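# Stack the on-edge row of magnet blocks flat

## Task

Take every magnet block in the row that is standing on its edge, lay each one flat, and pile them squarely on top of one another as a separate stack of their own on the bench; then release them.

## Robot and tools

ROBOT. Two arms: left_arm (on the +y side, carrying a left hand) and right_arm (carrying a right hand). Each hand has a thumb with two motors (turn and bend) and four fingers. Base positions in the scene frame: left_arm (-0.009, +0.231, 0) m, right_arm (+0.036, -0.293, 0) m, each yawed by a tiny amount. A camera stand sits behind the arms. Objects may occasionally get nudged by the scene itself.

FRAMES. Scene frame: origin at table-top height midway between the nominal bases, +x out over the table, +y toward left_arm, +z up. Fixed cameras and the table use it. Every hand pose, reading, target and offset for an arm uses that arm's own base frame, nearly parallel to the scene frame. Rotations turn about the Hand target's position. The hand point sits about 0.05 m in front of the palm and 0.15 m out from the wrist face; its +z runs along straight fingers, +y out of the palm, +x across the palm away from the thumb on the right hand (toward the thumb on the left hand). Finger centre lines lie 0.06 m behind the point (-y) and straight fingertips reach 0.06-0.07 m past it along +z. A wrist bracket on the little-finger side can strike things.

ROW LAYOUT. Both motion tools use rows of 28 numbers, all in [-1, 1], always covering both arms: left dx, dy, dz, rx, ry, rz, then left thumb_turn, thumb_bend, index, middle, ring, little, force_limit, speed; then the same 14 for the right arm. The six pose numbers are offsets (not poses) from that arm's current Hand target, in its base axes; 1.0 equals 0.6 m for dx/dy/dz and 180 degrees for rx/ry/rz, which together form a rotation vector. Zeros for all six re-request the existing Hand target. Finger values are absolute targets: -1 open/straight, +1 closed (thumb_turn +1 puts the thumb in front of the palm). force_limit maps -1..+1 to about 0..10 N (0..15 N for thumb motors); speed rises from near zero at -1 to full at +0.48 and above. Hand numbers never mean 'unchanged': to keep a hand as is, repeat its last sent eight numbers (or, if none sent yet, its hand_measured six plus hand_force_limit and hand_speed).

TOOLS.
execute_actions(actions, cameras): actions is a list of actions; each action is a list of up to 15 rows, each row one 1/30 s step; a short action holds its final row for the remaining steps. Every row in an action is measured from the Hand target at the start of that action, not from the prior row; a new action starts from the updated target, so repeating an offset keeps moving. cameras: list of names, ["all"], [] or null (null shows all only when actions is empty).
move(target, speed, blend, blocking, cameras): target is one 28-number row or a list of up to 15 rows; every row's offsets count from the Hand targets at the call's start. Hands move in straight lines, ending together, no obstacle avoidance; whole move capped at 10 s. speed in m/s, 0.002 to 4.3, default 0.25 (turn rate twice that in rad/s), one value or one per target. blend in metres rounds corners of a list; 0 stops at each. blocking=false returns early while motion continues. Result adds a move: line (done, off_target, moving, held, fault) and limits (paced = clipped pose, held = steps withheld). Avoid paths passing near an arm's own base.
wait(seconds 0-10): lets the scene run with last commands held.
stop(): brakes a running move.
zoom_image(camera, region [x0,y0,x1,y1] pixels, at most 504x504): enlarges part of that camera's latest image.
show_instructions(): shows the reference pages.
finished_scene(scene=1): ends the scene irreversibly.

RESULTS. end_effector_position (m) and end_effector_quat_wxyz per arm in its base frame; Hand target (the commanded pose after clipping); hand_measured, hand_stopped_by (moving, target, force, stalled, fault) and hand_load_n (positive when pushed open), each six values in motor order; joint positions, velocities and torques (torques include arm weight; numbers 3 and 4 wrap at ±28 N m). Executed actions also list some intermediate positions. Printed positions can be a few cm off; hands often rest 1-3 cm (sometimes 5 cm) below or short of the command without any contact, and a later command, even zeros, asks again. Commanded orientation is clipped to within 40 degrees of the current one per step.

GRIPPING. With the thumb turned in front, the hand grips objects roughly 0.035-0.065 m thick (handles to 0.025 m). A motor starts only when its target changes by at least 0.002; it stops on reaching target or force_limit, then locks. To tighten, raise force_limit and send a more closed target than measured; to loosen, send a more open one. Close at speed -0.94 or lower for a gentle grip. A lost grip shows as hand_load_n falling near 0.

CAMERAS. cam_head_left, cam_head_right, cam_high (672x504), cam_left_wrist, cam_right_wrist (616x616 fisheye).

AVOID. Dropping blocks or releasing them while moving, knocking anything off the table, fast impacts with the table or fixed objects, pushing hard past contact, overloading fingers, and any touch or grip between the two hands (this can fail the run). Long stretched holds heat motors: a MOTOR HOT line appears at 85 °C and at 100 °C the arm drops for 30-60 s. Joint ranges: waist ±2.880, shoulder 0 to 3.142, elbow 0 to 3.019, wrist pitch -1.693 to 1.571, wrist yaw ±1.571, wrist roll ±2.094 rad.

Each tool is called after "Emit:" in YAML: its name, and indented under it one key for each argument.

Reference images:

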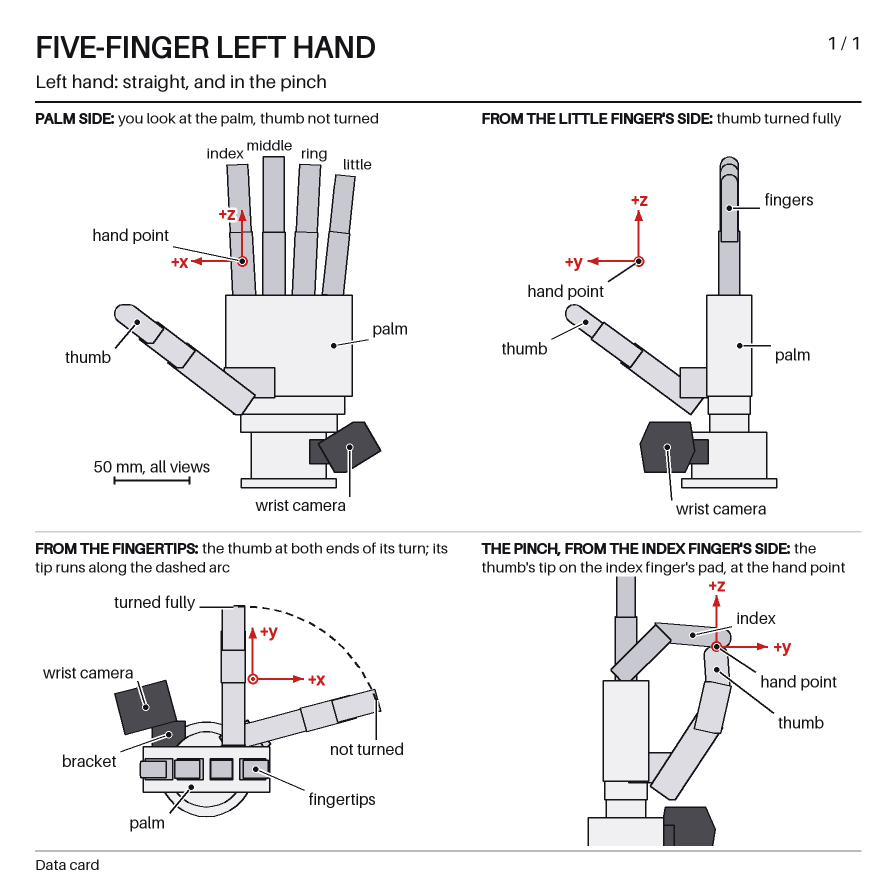

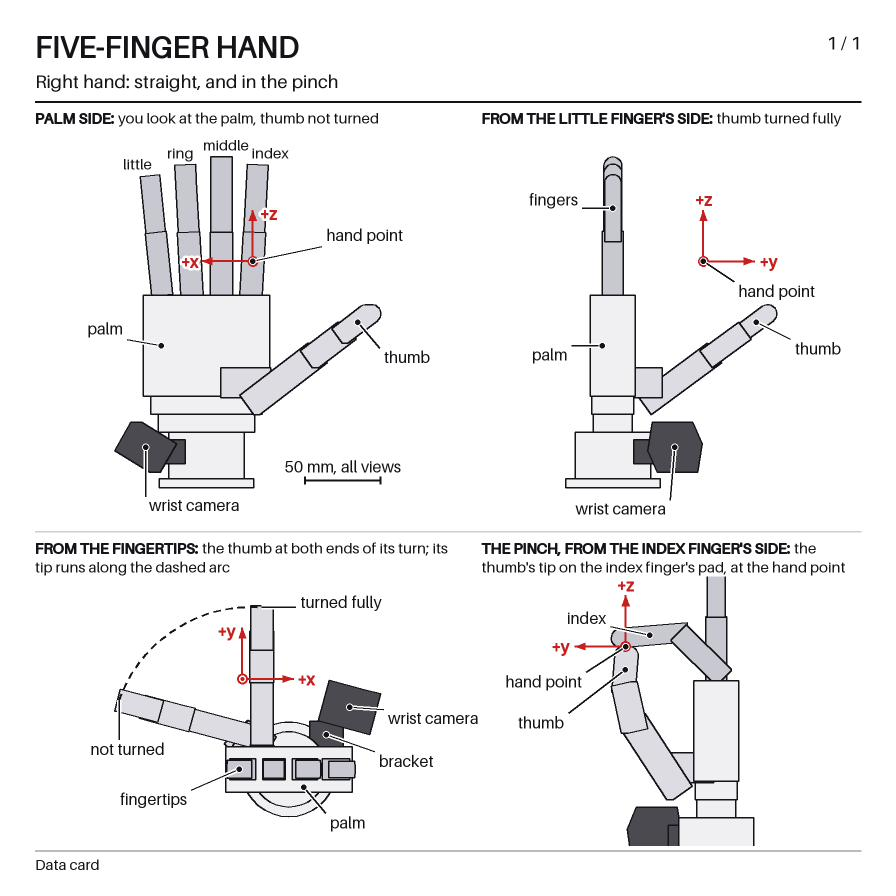

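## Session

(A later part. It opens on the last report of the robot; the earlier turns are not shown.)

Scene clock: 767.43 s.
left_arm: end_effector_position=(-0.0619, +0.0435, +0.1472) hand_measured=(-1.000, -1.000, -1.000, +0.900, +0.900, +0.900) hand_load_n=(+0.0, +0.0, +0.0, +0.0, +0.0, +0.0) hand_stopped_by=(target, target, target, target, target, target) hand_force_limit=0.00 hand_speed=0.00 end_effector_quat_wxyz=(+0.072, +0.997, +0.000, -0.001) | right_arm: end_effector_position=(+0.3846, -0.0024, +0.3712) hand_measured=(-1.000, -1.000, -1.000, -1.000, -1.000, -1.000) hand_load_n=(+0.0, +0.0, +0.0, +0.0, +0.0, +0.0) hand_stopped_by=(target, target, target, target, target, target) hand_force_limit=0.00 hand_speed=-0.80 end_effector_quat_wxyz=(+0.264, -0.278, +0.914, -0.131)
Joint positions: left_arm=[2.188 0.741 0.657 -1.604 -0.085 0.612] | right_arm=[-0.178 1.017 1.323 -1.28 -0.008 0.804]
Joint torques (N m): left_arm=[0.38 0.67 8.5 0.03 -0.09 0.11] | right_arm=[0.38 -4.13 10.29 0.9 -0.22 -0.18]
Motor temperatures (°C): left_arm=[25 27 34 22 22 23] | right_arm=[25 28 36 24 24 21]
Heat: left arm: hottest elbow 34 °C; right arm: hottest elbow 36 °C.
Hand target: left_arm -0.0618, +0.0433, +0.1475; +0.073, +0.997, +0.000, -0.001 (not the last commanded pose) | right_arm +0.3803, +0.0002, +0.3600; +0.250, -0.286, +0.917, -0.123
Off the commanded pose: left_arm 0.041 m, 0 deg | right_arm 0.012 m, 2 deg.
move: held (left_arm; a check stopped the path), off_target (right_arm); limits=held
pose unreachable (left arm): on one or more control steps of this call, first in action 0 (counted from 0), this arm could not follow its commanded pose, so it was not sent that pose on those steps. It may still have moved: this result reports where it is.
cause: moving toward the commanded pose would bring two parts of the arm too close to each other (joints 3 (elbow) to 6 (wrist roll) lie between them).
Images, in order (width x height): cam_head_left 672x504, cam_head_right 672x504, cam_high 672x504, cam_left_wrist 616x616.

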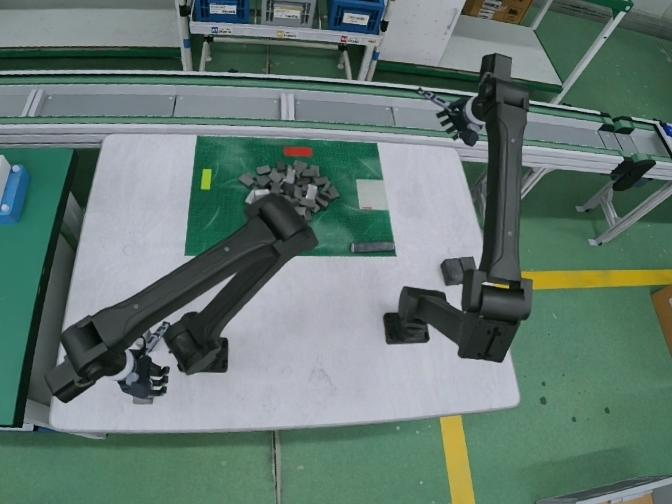

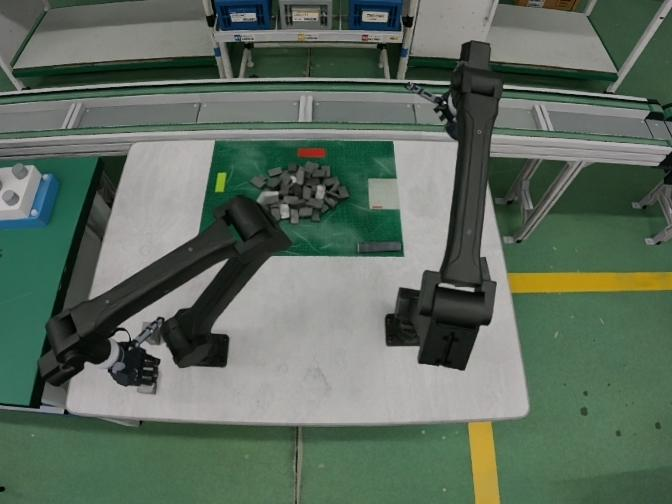

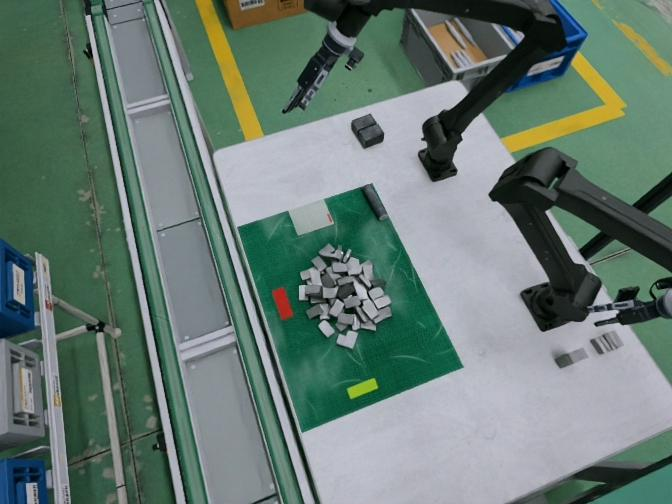

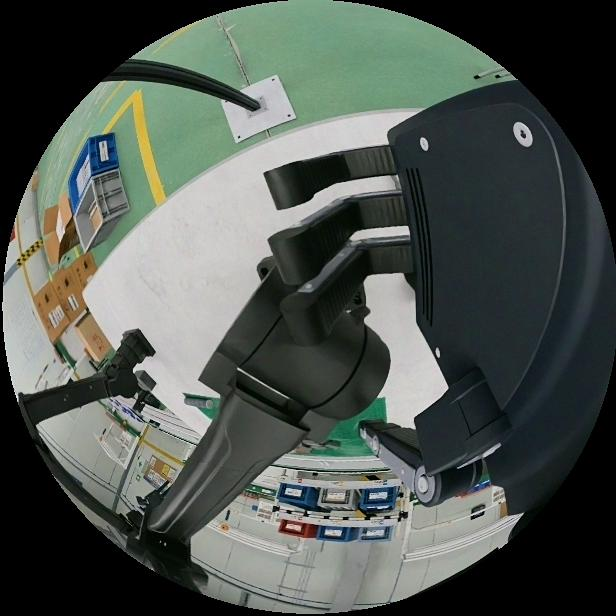

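Emit:
move:
  target:
    - [-0.05,0.08,0.17,0,0,0, -1,-1,-1,0.9,0.9,0.9, 0, 0.0, 0,0,0, 0,0,0, -1,-1,-1,-1,-1,-1, 0, -0.8]
    - [-0.095,0.12,0.17,0.041,-0.0285,-0.389, 1,-1,-1,0.9,0.9,0.9, 0, 0.0, 0,0,0, 0,0,0, -1,-1,-1,-1,-1,-1, 0, -0.8]
    - [-0.095,0.045,0.02,0.041,-0.0285,-0.389, 1,-1,-1,0.9,0.9,0.9, 0, 0.0, 0,0,0, 0,0,0, -1,-1,-1,-1,-1,-1, 0, -0.8]
  speed: 0.2
  cameras: ["cam_head_left", "cam_high", "cam_left_wrist"]

Emit:
zoom_image:
  camera: "cam_high"
  region: [550, 290, 640, 380]

Scene clock: 842.37 s.
left_arm: end_effector_position=(-0.1172, +0.0703, +0.1610) hand_measured=(+1.000, -1.000, -1.000, +0.900, +0.900, +0.900) hand_load_n=(+0.0, +0.0, +0.0, +0.0, +0.0, +0.0) hand_stopped_by=(target, target, target, target, target, target) hand_force_limit=0.00 hand_speed=0.00 end_effector_quat_wxyz=(+0.002, +0.817, -0.577, +0.005) | right_arm: end_effector_position=(+0.3846, -0.0024, +0.3712) hand_measured=(-1.000, -1.000, -1.000, -1.000, -1.000, -1.000) hand_load_n=(+0.0, +0.0, +0.0, +0.0, +0.0, +0.0) hand_stopped_by=(target, target, target, target, target, target) hand_force_limit=0.00 hand_speed=-0.80 end_effector_quat_wxyz=(+0.264, -0.278, +0.914, -0.131)
Joint positions: left_arm=[2.109 0.645 0.688 -1.624 0 1.767] | right_arm=[-0.178 1.017 1.323 -1.28 -0.008 0.804]
Joint torques (N m): left_arm=[1.38 0.85 8.32 0.75 0.02 0.21] | right_arm=[0.44 -4.07 10.17 0.85 -0.22 -0.16]
Heat: left arm: hottest elbow 34 °C; right arm: hottest elbow 36 °C.
Hand target: left_arm -0.1188, +0.0702, +0.1595; -0.001, +0.818, -0.575, +0.000 | right_arm +0.3803, +0.0002, +0.3600; +0.250, -0.286, +0.917, -0.123
Off the commanded pose: left_arm 0.002 m, 1 deg | right_arm 0.012 m, 2 deg.
move: off_target (right_arm); target 2's new numbers were sent with left_arm's hand 0.010 m and 7 deg from that target
Images, in order (width x height): cam_head_left 672x504, cam_high 672x504, cam_left_wrist 616x616.

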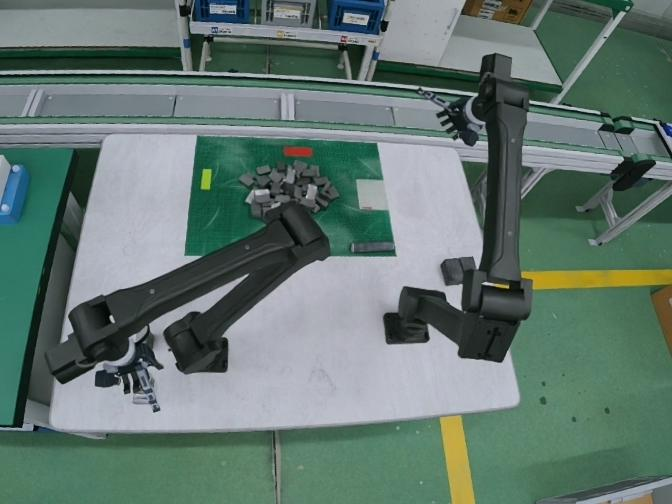

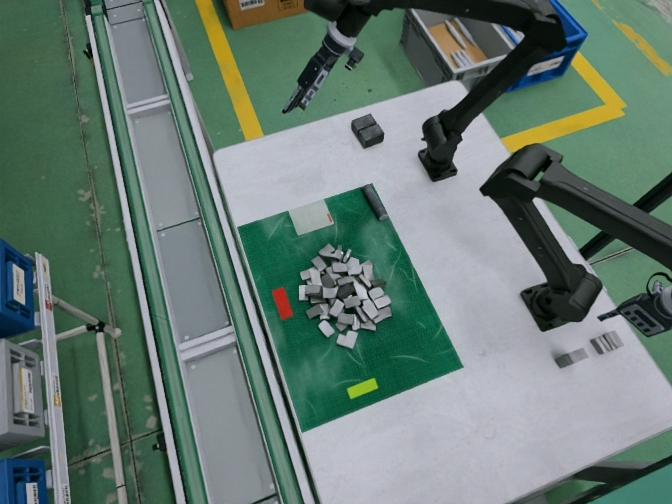

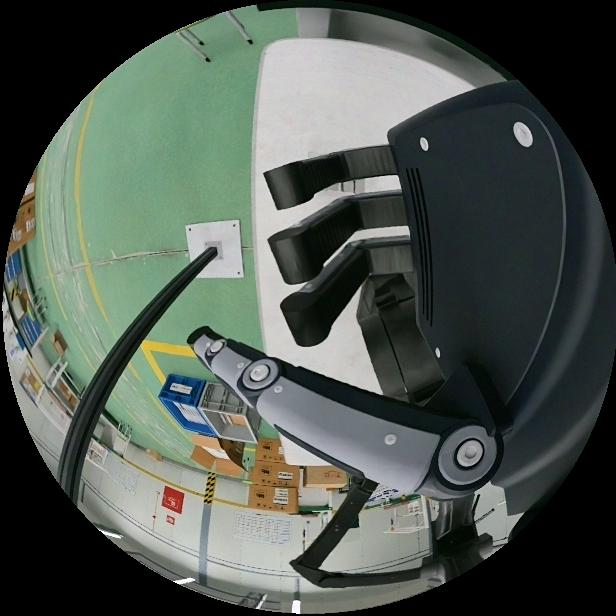

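Scaled by 5.600.

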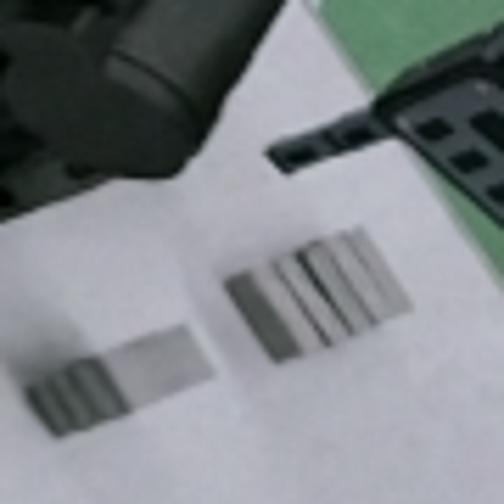

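Emit:
move:
  target: [0,0,-0.1267,0,0,0, 1,-1,-1,0.9,0.9,0.9, 0, 0.0, 0,0,0, 0,0,0, -1,-1,-1,-1,-1,-1, 0, -0.8]
  speed: 0.12
  cameras: ["cam_head_left", "cam_high", "cam_left_wrist"]

Emit:
zoom_image:
  camera: "cam_high"
  region: [550, 290, 640, 380]

Scene clock: 858.40 s.
left_arm: end_effector_position=(-0.1179, +0.0715, +0.0875) hand_measured=(+1.000, -1.000, -1.000, +0.900, +0.900, +0.900) hand_load_n=(+0.0, +0.0, +0.0, +0.0, +0.0, +0.0) hand_stopped_by=(target, target, target, target, target, target) hand_force_limit=0.00 hand_speed=0.00 end_effector_quat_wxyz=(-0.002, +0.817, -0.577, -0.003) | right_arm: end_effector_position=(+0.3846, -0.0024, +0.3712) hand_measured=(-1.000, -1.000, -1.000, -1.000, -1.000, -1.000) hand_load_n=(+0.5, -0.5, +0.0, +0.0, +0.0, +0.0) hand_stopped_by=(target, target, target, target, target, target) hand_force_limit=0.00 hand_speed=-0.80 end_effector_quat_wxyz=(+0.264, -0.278, +0.914, -0.131)
Joint positions: left_arm=[2.109 0.648 0.497 -1.413 0 1.768] | right_arm=[-0.178 1.017 1.323 -1.28 -0.008 0.804]
Joint torques (N m): left_arm=[1.44 2.14 8.01 0.79 0.02 0.18] | right_arm=[0.38 -4.13 10.28 0.98 -0.2 -0.17]
Heat: left arm: hottest elbow 35 °C; right arm: hottest elbow 36 °C.
Hand target: left_arm -0.1188, +0.0703, +0.0835; -0.001, +0.818, -0.575, +0.000 | right_arm +0.3803, +0.0002, +0.3600; +0.250, -0.286, +0.917, -0.123
Off the commanded pose: left_arm 0.004 m, 0 deg | right_arm 0.012 m, 2 deg.
move: off_target (right_arm)
Images, in order (width x height): cam_head_left 672x504, cam_high 672x504, cam_left_wrist 616x616.

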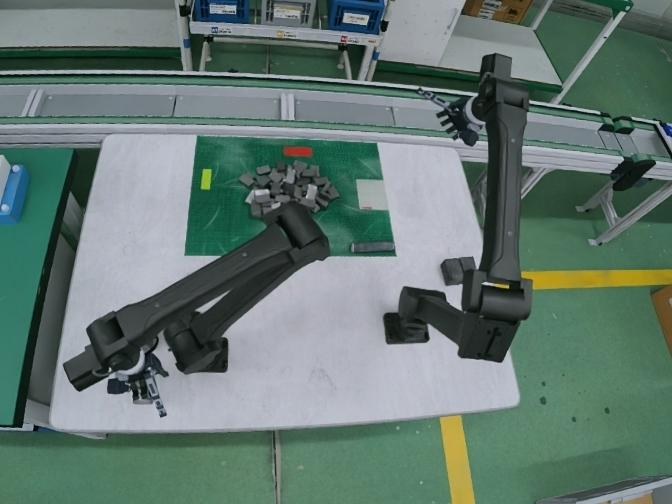

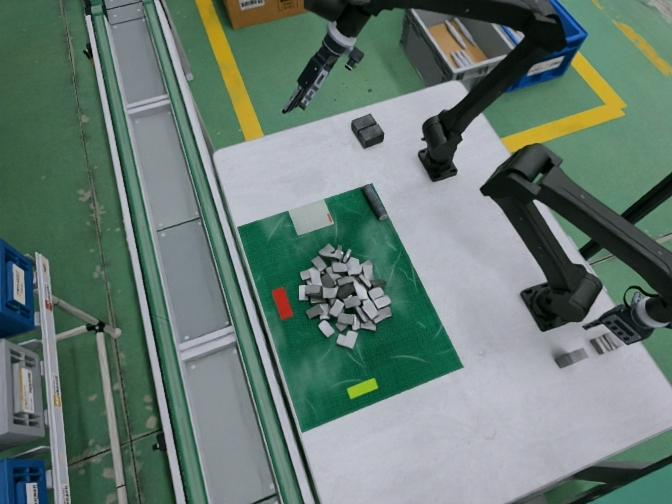

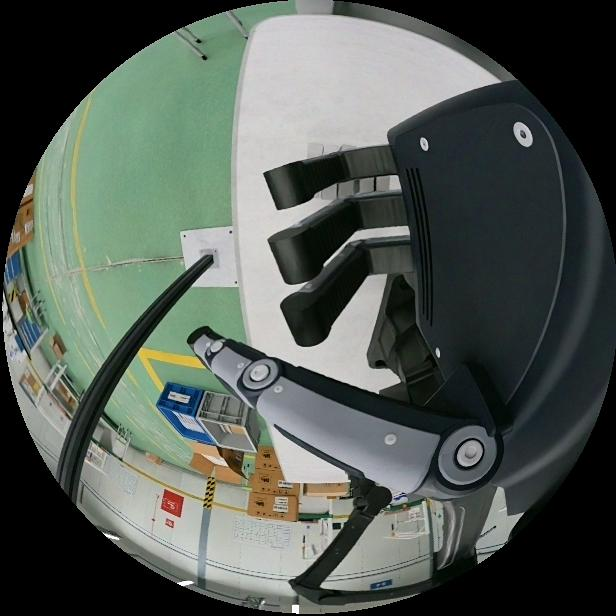

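Scaled by 5.600.

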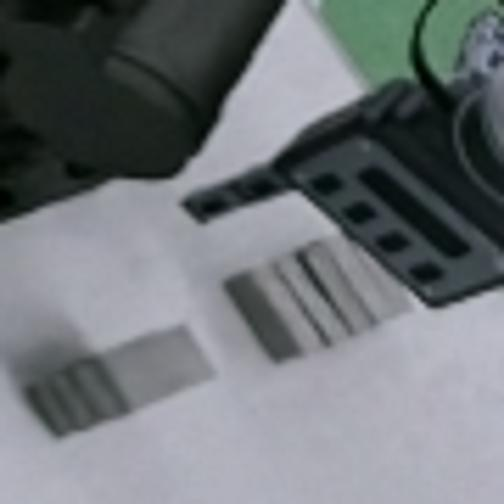

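Emit:
zoom_image:
  camera: "cam_high"
  region: [580, 325, 630, 365]

Emit:
zoom_image:
  camera: "cam_left_wrist"
  region: [250, 120, 450, 320]

Scaled by 10.080.

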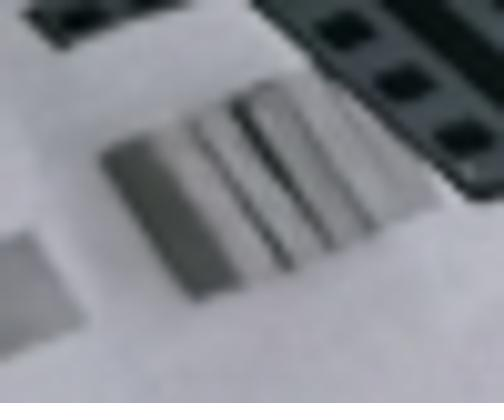

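Scaled by 2.520 from the camera's 616x616 image, which has a finer 880x880 frame.

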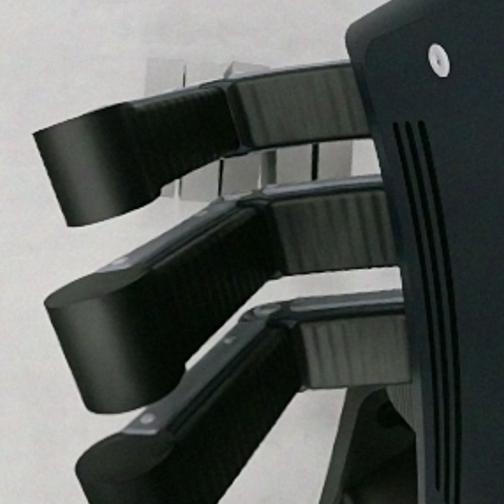

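Emit:
move:
  target:
    - [-0.0167,0.0,-0.005,0,0,0, 1,-1,-1,0.9,0.9,0.9, 0, 0.0, 0,0,0, 0,0,0, -1,-1,-1,-1,-1,-1, 0, -0.8]
    - [-0.0167,0.008,-0.025,0,0,0, 1,-1,-1,0.9,0.9,0.9, 0, 0.0, 0,0,0, 0,0,0, -1,-1,-1,-1,-1,-1, 0, -0.8]
  speed: 0.06
  cameras: ["cam_high", "cam_left_wrist"]

Emit:
zoom_image:
  camera: "cam_high"
  region: [570, 310, 630, 365]

Scene clock: 923.77 s.
left_arm: end_effector_position=(-0.1304, +0.0756, +0.0729) hand_measured=(+1.000, -1.000, -1.000, +0.900, +0.900, +0.900) hand_load_n=(+0.0, +0.0, +0.0, +0.0, +0.0, +0.0) hand_stopped_by=(target, target, target, target, target, target) hand_force_limit=0.00 hand_speed=0.00 end_effector_quat_wxyz=(-0.002, +0.818, -0.575, -0.003) | right_arm: end_effector_position=(+0.3846, -0.0024, +0.3712) hand_measured=(-1.000, -1.000, -1.000, -1.000, -1.000, -1.000) hand_load_n=(+0.0, +0.0, +0.0, +0.0, +0.0, +0.0) hand_stopped_by=(target, target, target, target, target, target) hand_force_limit=0.00 hand_speed=-0.80 end_effector_quat_wxyz=(+0.264, -0.278, +0.914, -0.131)
Joint positions: left_arm=[2.168 0.702 0.476 -1.337 0.001 1.823] | right_arm=[-0.178 1.017 1.323 -1.28 -0.008 0.804]
Joint torques (N m): left_arm=[0.09 1.44 7.72 0.77 0.01 0.06] | right_arm=[0.5 -4.07 10.21 0.92 -0.22 -0.19]
Heat: left arm: hottest elbow 35 °C; right arm: hottest elbow 37 °C.
Hand target: left_arm -0.1289, +0.0751, +0.0685; -0.001, +0.818, -0.575, +0.000 | right_arm +0.3803, +0.0002, +0.3600; +0.250, -0.286, +0.917, -0.123
Off the commanded pose: left_arm 0.005 m, 0 deg | right_arm 0.012 m, 2 deg.
move: off_target (right_arm)
Images, in order (width x height): cam_high 672x504, cam_left_wrist 616x616.

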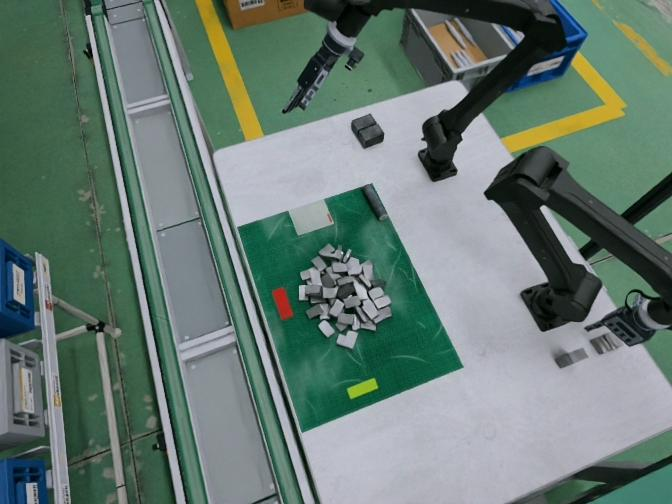

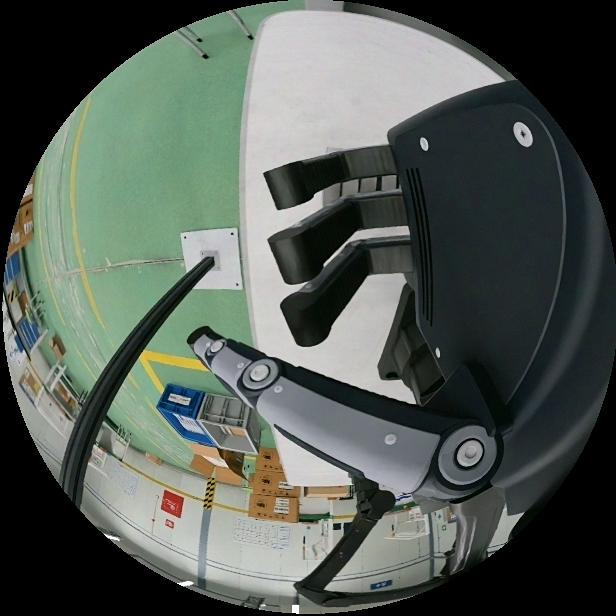

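Scaled by 8.400.

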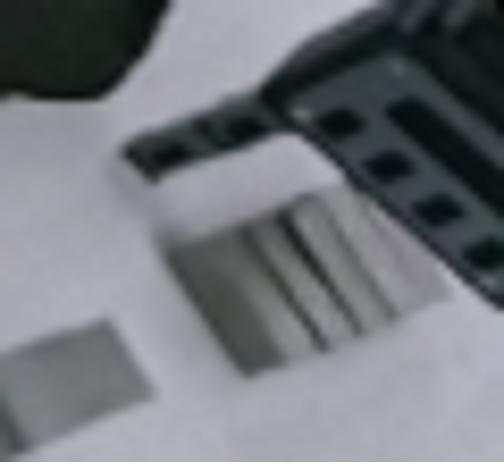

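Emit:
move:
  target: [0.0,0.193,0.0,0,0,0, 1,-1,-1,0.9,0.9,0.9, 0, 0.0, 0,0,0, 0,0,0, -1,-1,-1,-1,-1,-1, 0, -0.8]
  speed: 0.06
  cameras: ["cam_high", "cam_left_wrist","cam_head_left"]

Emit:
zoom_image:
  camera: "cam_high"
  region: [570, 310, 650, 390]

Scene clock: 938.73 s.
left_arm: end_effector_position=(-0.1172, +0.1376, +0.0623) hand_measured=(+1.000, -1.000, -1.000, +0.900, +0.900, +0.900) hand_load_n=(+0.0, +0.0, -5.5, +0.0, +0.0, +0.0) hand_stopped_by=(target, target, target, target, target, target) hand_force_limit=0.00 hand_speed=0.00 end_effector_quat_wxyz=(+0.044, +0.816, -0.573, +0.054) | right_arm: end_effector_position=(+0.3846, -0.0024, +0.3712) hand_measured=(-1.000, -1.000, -1.000, -1.000, -1.000, -1.000) hand_load_n=(-0.5, -0.5, +0.0, +0.0, +0.0, +0.0) hand_stopped_by=(target, target, target, target, target, target) hand_force_limit=0.00 hand_speed=-0.80 end_effector_quat_wxyz=(+0.264, -0.278, +0.914, -0.131)
Joint positions: left_arm=[1.925 1.058 0.594 -1.246 -0.011 1.578] | right_arm=[-0.178 1.017 1.323 -1.28 -0.008 0.804]
Joint torques (N m): left_arm=[-1.08 -1.67 12.88 3.75 0.59 0] | right_arm=[0.5 -4.25 10.24 0.88 -0.2 -0.16]
Heat: left arm: hottest elbow 35 °C; right arm: hottest elbow 37 °C.
Hand target: left_arm -0.1288, +0.1908, +0.0685; -0.001, +0.818, -0.575, +0.000 | right_arm +0.3803, +0.0002, +0.3600; +0.250, -0.286, +0.917, -0.123
Off the commanded pose: left_arm 0.055 m, 8 deg | right_arm 0.012 m, 2 deg.
move: off_target (left_arm, right_arm)
Images, in order (width x height): cam_head_left 672x504, cam_high 672x504, cam_left_wrist 616x616.

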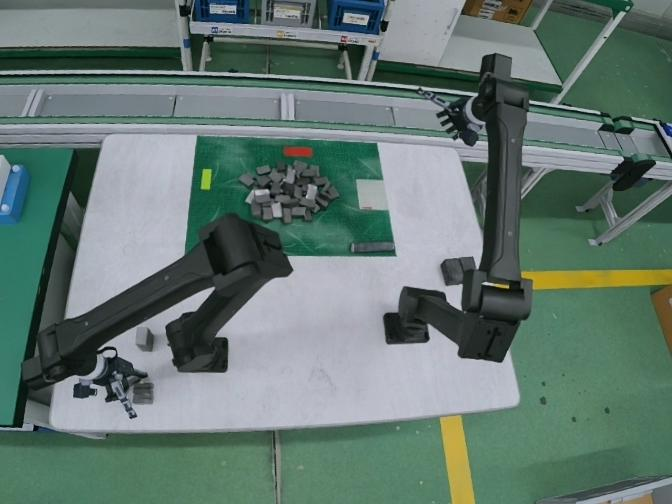

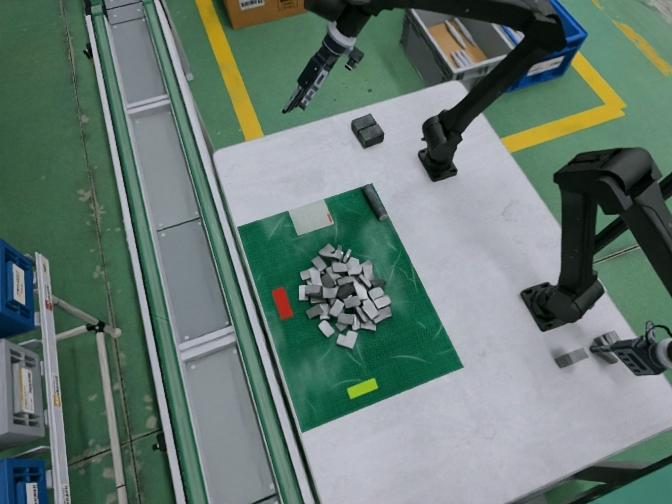

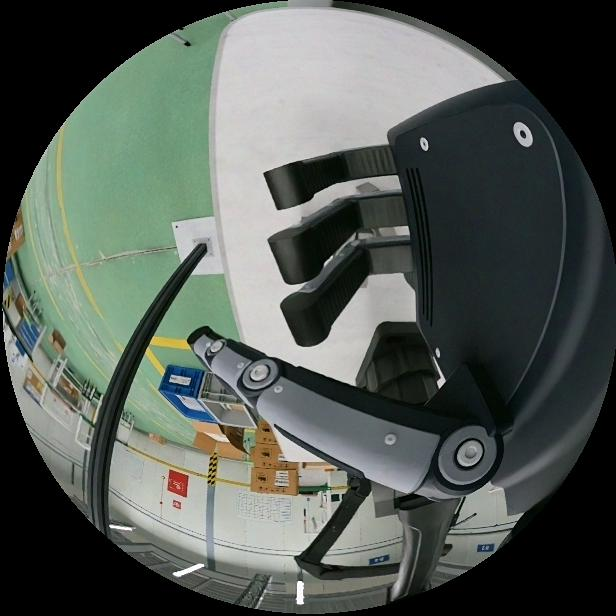

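Scaled by 6.300.

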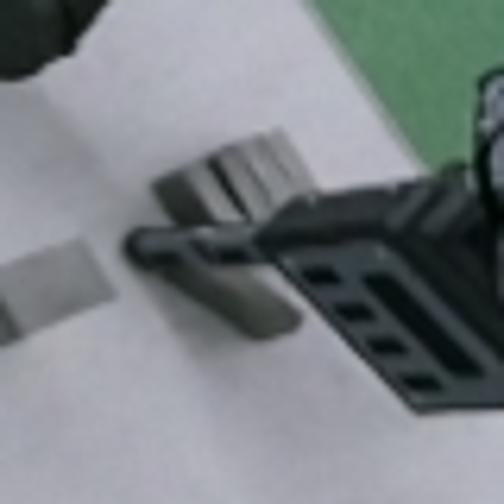

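Emit:
move:
  target:
    - [0.02,-0.1,0.08,0,0,0, 1,-1,-1,0.9,0.9,0.9, 0, 0.0, 0,0,0, 0,0,0, -1,-1,-1,-1,-1,-1, 0, -0.8]
  speed: 0.1
  cameras: ["cam_high", "cam_left_wrist","cam_head_left"]

Emit:
zoom_image:
  camera: "cam_high"
  region: [570, 310, 650, 390]

Scene clock: 946.50 s.
left_arm: end_effector_position=(-0.1089, +0.1176, +0.0990) hand_measured=(+1.000, -1.000, -1.000, +0.900, +0.900, +0.900) hand_load_n=(+0.0, +0.0, +0.0, +0.0, +0.0, +0.0) hand_stopped_by=(target, target, target, target, target, target) hand_force_limit=0.00 hand_speed=0.00 end_effector_quat_wxyz=(+0.010, +0.816, -0.577, +0.017) | right_arm: end_effector_position=(+0.3846, -0.0024, +0.3712) hand_measured=(-1.000, -1.000, -1.000, -1.000, -1.000, -1.000) hand_load_n=(+0.0, +0.0, +0.0, +0.0, +0.0, +0.0) hand_stopped_by=(target, target, target, target, target, target) hand_force_limit=0.00 hand_speed=-0.80 end_effector_quat_wxyz=(+0.264, -0.278, +0.914, -0.131)
Joint positions: left_arm=[1.934 0.834 0.594 -1.371 0.002 1.594] | right_arm=[-0.178 1.017 1.323 -1.28 -0.008 0.804]
Joint torques (N m): left_arm=[1.44 -0.62 12.48 -0.05 -0.11 0.2] | right_arm=[0.56 -4.19 10.21 0.98 -0.22 -0.18]
Heat: left arm: hottest elbow 36 °C; right arm: hottest elbow 37 °C.
Hand target: left_arm -0.1168, +0.1309, +0.1165; -0.001, +0.818, -0.575, +0.000 | right_arm +0.3803, +0.0002, +0.3600; +0.250, -0.286, +0.917, -0.123
Off the commanded pose: left_arm 0.023 m, 2 deg | right_arm 0.012 m, 2 deg.
move: off_target (left_arm, right_arm)
Images, in order (width x height): cam_head_left 672x504, cam_high 672x504, cam_left_wrist 616x616.

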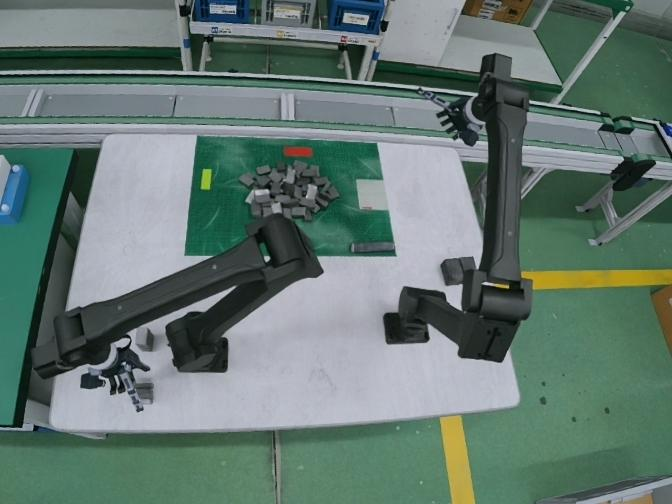

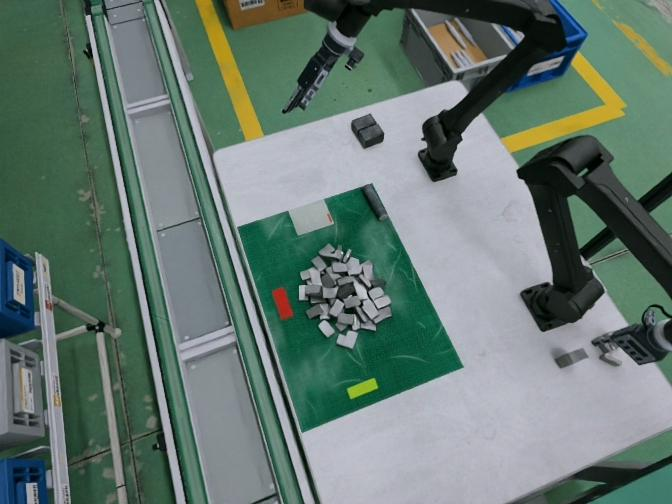

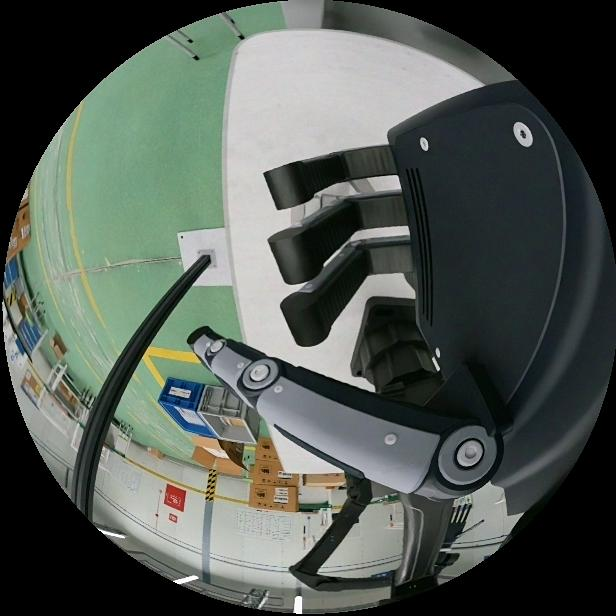

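Scaled by 6.300.

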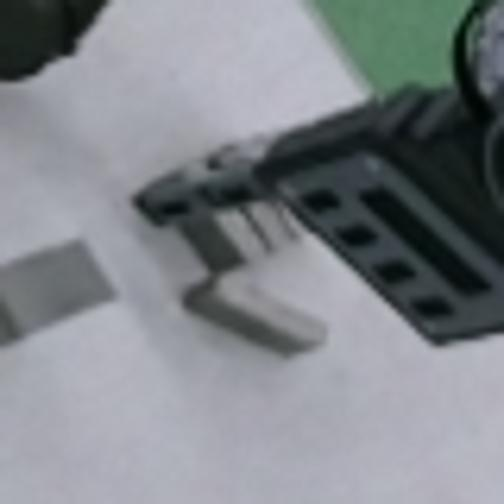

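Emit:
move:
  target:
    - [0.0,0.08,0.25,0,0,0, 1,-1,-1,-1,-1,-1, 0, 0.0, 0,0,0, 0,0,0, -1,-1,-1,-1,-1,-1, 0, -0.8]
  speed: 0.2
  cameras: ["cam_high", "cam_left_wrist","cam_head_left"]

Emit:
zoom_image:
  camera: "cam_high"
  region: [570, 310, 650, 390]

Emit:
zoom_image:
  camera: "cam_left_wrist"
  region: [260, 100, 460, 300]

Scene clock: 956.03 s.
left_arm: end_effector_position=(-0.1167, +0.1688, +0.2462) hand_measured=(+1.000, -1.000, -1.000, -1.000, -1.000, -1.000) hand_load_n=(+0.0, +0.0, +0.0, +0.0, +0.0, +0.0) hand_stopped_by=(target, target, target, target, target, target) hand_force_limit=0.00 hand_speed=0.00 end_effector_quat_wxyz=(+0.001, +0.821, -0.570, -0.006) | right_arm: end_effector_position=(+0.3846, -0.0024, +0.3712) hand_measured=(-1.000, -1.000, -1.000, -1.000, -1.000, -1.000) hand_load_n=(+0.0, +0.0, +0.5, +0.0, +0.0, +0.0) hand_stopped_by=(target, target, target, target, target, target) hand_force_limit=0.00 hand_speed=-0.80 end_effector_quat_wxyz=(+0.264, -0.278, +0.914, -0.131)
Joint positions: left_arm=[1.88 0.924 1.03 -1.668 -0.009 1.523] | right_arm=[-0.178 1.017 1.323 -1.28 -0.008 0.804]
Joint torques (N m): left_arm=[-0.62 -2.2 13.03 0.05 -0.11 0.07] | right_arm=[0.56 -4.01 10.28 0.95 -0.23 -0.18]
Heat: left arm: hottest elbow 37 °C; right arm: hottest elbow 37 °C.
Hand target: left_arm -0.1169, +0.1789, +0.2665; -0.002, +0.818, -0.575, +0.000 | right_arm +0.3803, +0.0002, +0.3600; +0.250, -0.286, +0.917, -0.123
Off the commanded pose: left_arm 0.023 m, 1 deg | right_arm 0.012 m, 2 deg.
joint sent to its limit (left arm) — joint 4 (wrist pitch), lower limit. The joint targets are off in orientation, not in position.
move: off_target (left_arm, right_arm)
Images, in order (width x height): cam_head_left 672x504, cam_high 672x504, cam_left_wrist 616x616.

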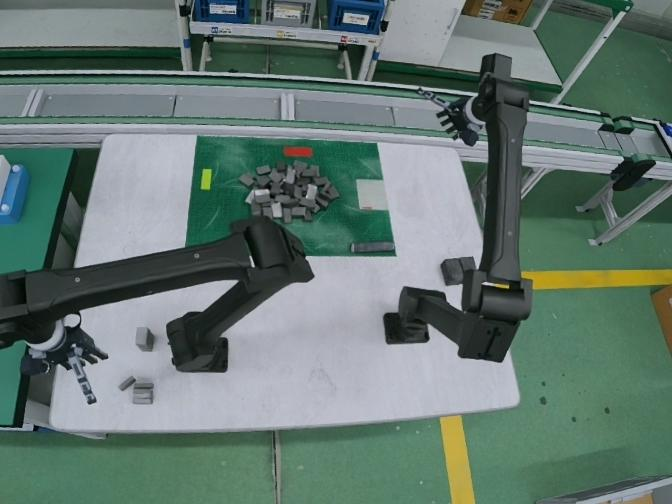

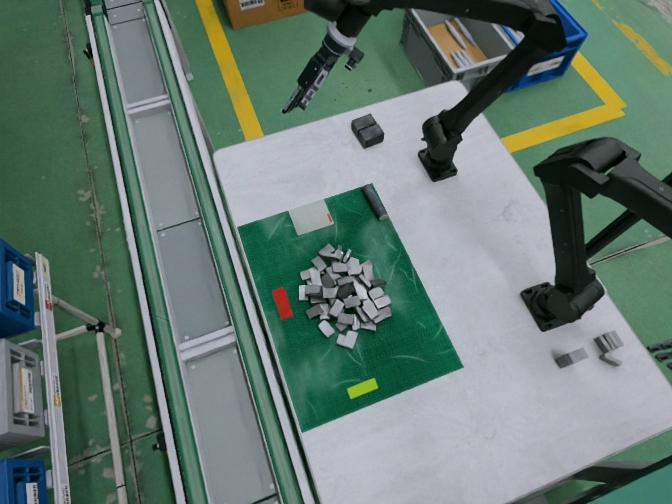

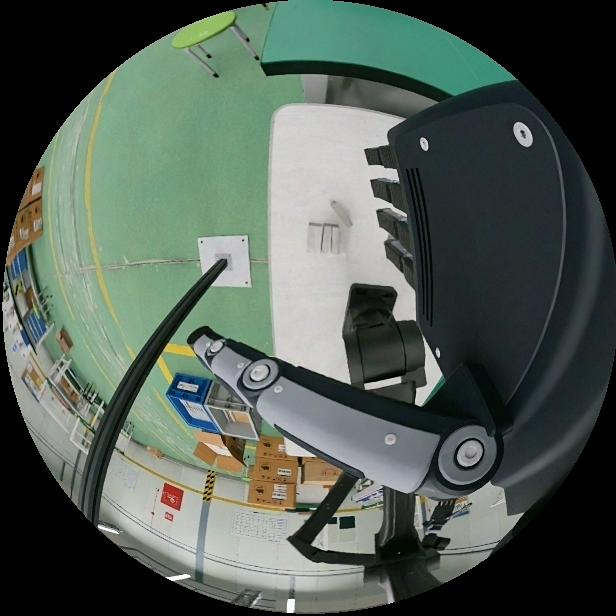

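Scaled by 6.300.

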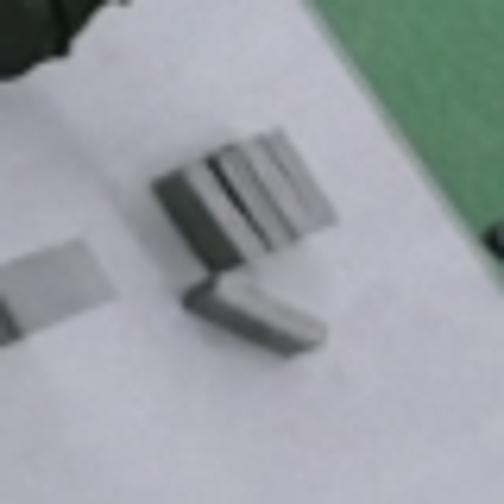

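Scaled by 2.520 from the camera's 616x616 image, which has a finer 880x880 frame.

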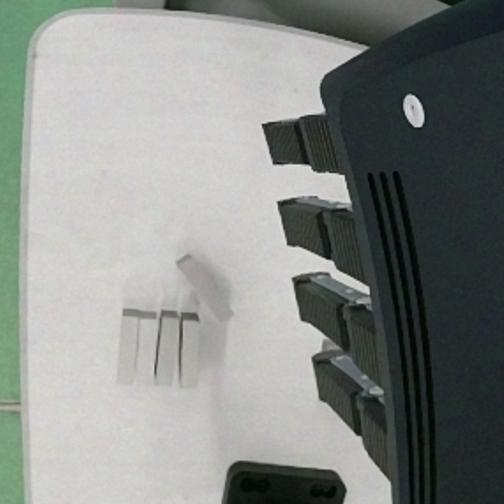

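Emit:
move:
  target:
    - [-0.085,0.04,-0.1975,0,0,0, 1,-1,-1,0.9,0.9,0.9, 0, 0.0, 0,0,0, 0,0,0, -1,-1,-1,-1,-1,-1, 0, -0.8]
  speed: 0.2
  cameras: ["cam_high"]

Emit:
zoom_image:
  camera: "cam_high"
  region: [570, 310, 650, 390]

Scene clock: 1125.77 s.
left_arm: end_effector_position=(-0.1653, +0.2042, +0.1503) hand_measured=(+1.000, -1.000, -1.000, +0.900, +0.900, +0.900) hand_load_n=(+0.0, -0.5, +0.0, +0.0, +0.0, +0.0) hand_stopped_by=(target, target, target, target, target, target) hand_force_limit=0.00 hand_speed=0.00 end_effector_quat_wxyz=(+0.001, +0.817, -0.576, +0.001) | right_arm: end_effector_position=(+0.3846, -0.0024, +0.3712) hand_measured=(-1.000, -1.000, -1.000, -1.000, -1.000, -1.000) hand_load_n=(+0.0, +0.0, +0.0, +0.0, +0.0, +0.0) hand_stopped_by=(target, target, target, target, target, target) hand_force_limit=0.00 hand_speed=-0.80 end_effector_quat_wxyz=(+0.264, -0.278, +0.914, -0.131)
Joint positions: left_arm=[2.012 1.091 0.881 -1.364 0 1.669] | right_arm=[-0.178 1.017 1.323 -1.28 -0.008 0.804]
Joint torques (N m): left_arm=[1.32 -4.72 7.94 0.76 0.02 0.17] | right_arm=[0.5 -4.37 10.26 0.87 -0.23 -0.15]
Motor temperatures (°C): left_arm=[25 27 46 22 22 23] | right_arm=[25 27 37 24 24 21]
Heat: left arm: hottest elbow 46 °C; right arm: hottest elbow 37 °C.
Hand target: left_arm -0.1679, +0.2028, +0.1481; -0.001, +0.818, -0.575, +0.000 | right_arm +0.3803, +0.0002, +0.3600; +0.250, -0.286, +0.917, -0.123
Off the commanded pose: left_arm 0.004 m, 0 deg | right_arm 0.012 m, 2 deg.
move: off_target (right_arm)
Images, in order (width x height): cam_high 672x504.

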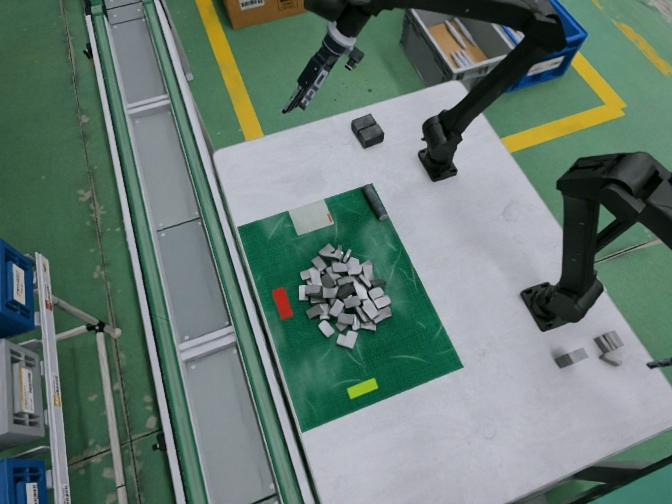

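Scaled by 6.300.

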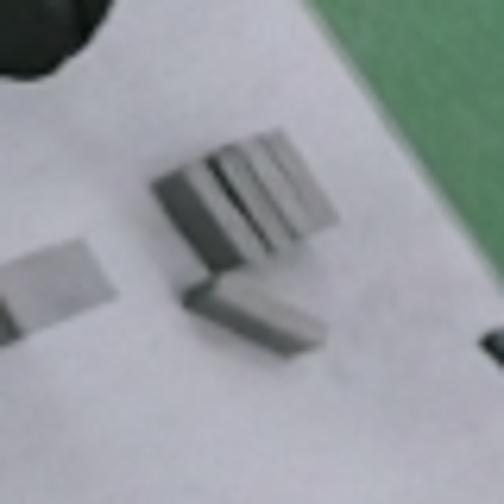

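Emit:
move:
  target:
    - [-0.007,-0.015,-0.12,0,0,0, 1,-1,-1,0.9,0.9,0.9, 0, 0.0, 0,0,0, 0,0,0, -1,-1,-1,-1,-1,-1, 0, -0.8]
    - [0.043,-0.015,-0.118,0,0,0, 1,-1,-1,0.9,0.9,0.9, 0, 0.0, 0,0,0, 0,0,0, -1,-1,-1,-1,-1,-1, 0, -0.8]
  speed: [0.12, 0.05]
  cameras: ["cam_high"]

Emit:
zoom_image:
  camera: "cam_high"
  region: [570, 310, 650, 390]

Scene clock: 1135.67 s.
left_arm: end_effector_position=(-0.1472, +0.1980, +0.0790) hand_measured=(+1.000, -1.000, -1.000, +0.900, +0.900, +0.900) hand_load_n=(+0.0, +0.0, +0.0, +0.0, +0.0, +0.0) hand_stopped_by=(target, target, target, target, target, target) hand_force_limit=0.00 hand_speed=0.00 end_effector_quat_wxyz=(-0.003, +0.819, -0.573, -0.004) | right_arm: end_effector_position=(+0.3846, -0.0024, +0.3712) hand_measured=(-1.000, -1.000, -1.000, -1.000, -1.000, -1.000) hand_load_n=(+0.0, +0.0, +0.0, +0.0, +0.0, +0.0) hand_stopped_by=(target, target, target, target, target, target) hand_force_limit=0.00 hand_speed=-0.80 end_effector_quat_wxyz=(+0.264, -0.278, +0.914, -0.131)
Joint positions: left_arm=[1.962 1.111 0.7 -1.15 0.002 1.613] | right_arm=[-0.178 1.017 1.323 -1.28 -0.008 0.804]
Joint torques (N m): left_arm=[-0.44 -4.95 7.04 0.16 -0.04 0.05] | right_arm=[0.44 -4.25 10.24 1.06 -0.23 -0.18]
Heat: left arm: hottest elbow 43 °C; right arm: hottest elbow 37 °C.
Hand target: left_arm -0.1421, +0.1939, +0.0772; -0.001, +0.818, -0.575, +0.000 | right_arm +0.3803, +0.0002, +0.3600; +0.250, -0.286, +0.917, -0.123
Off the commanded pose: left_arm 0.007 m, 1 deg | right_arm 0.012 m, 2 deg.
move: off_target (right_arm)
Images, in order (width x height): cam_high 672x504.

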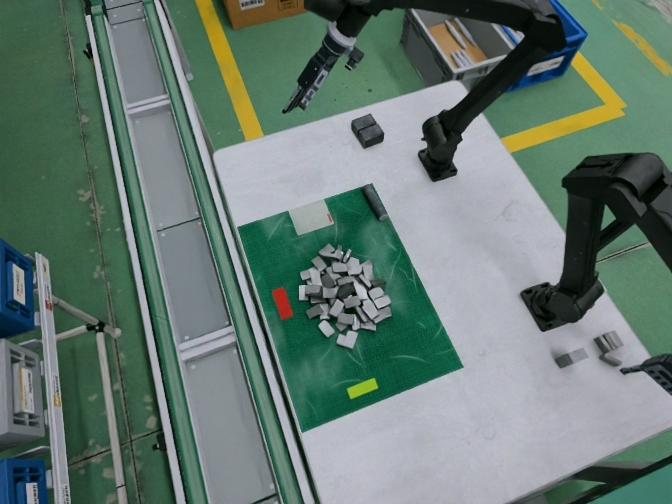

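Scaled by 6.300.

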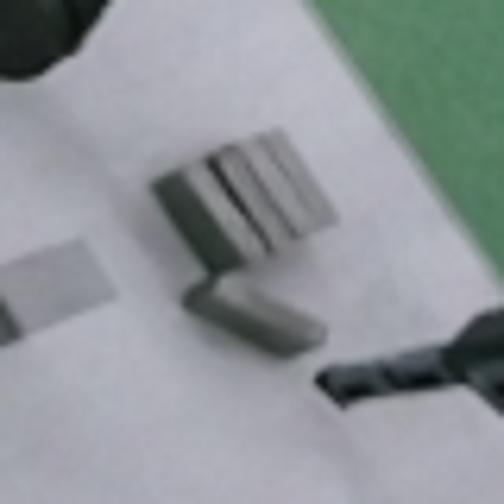

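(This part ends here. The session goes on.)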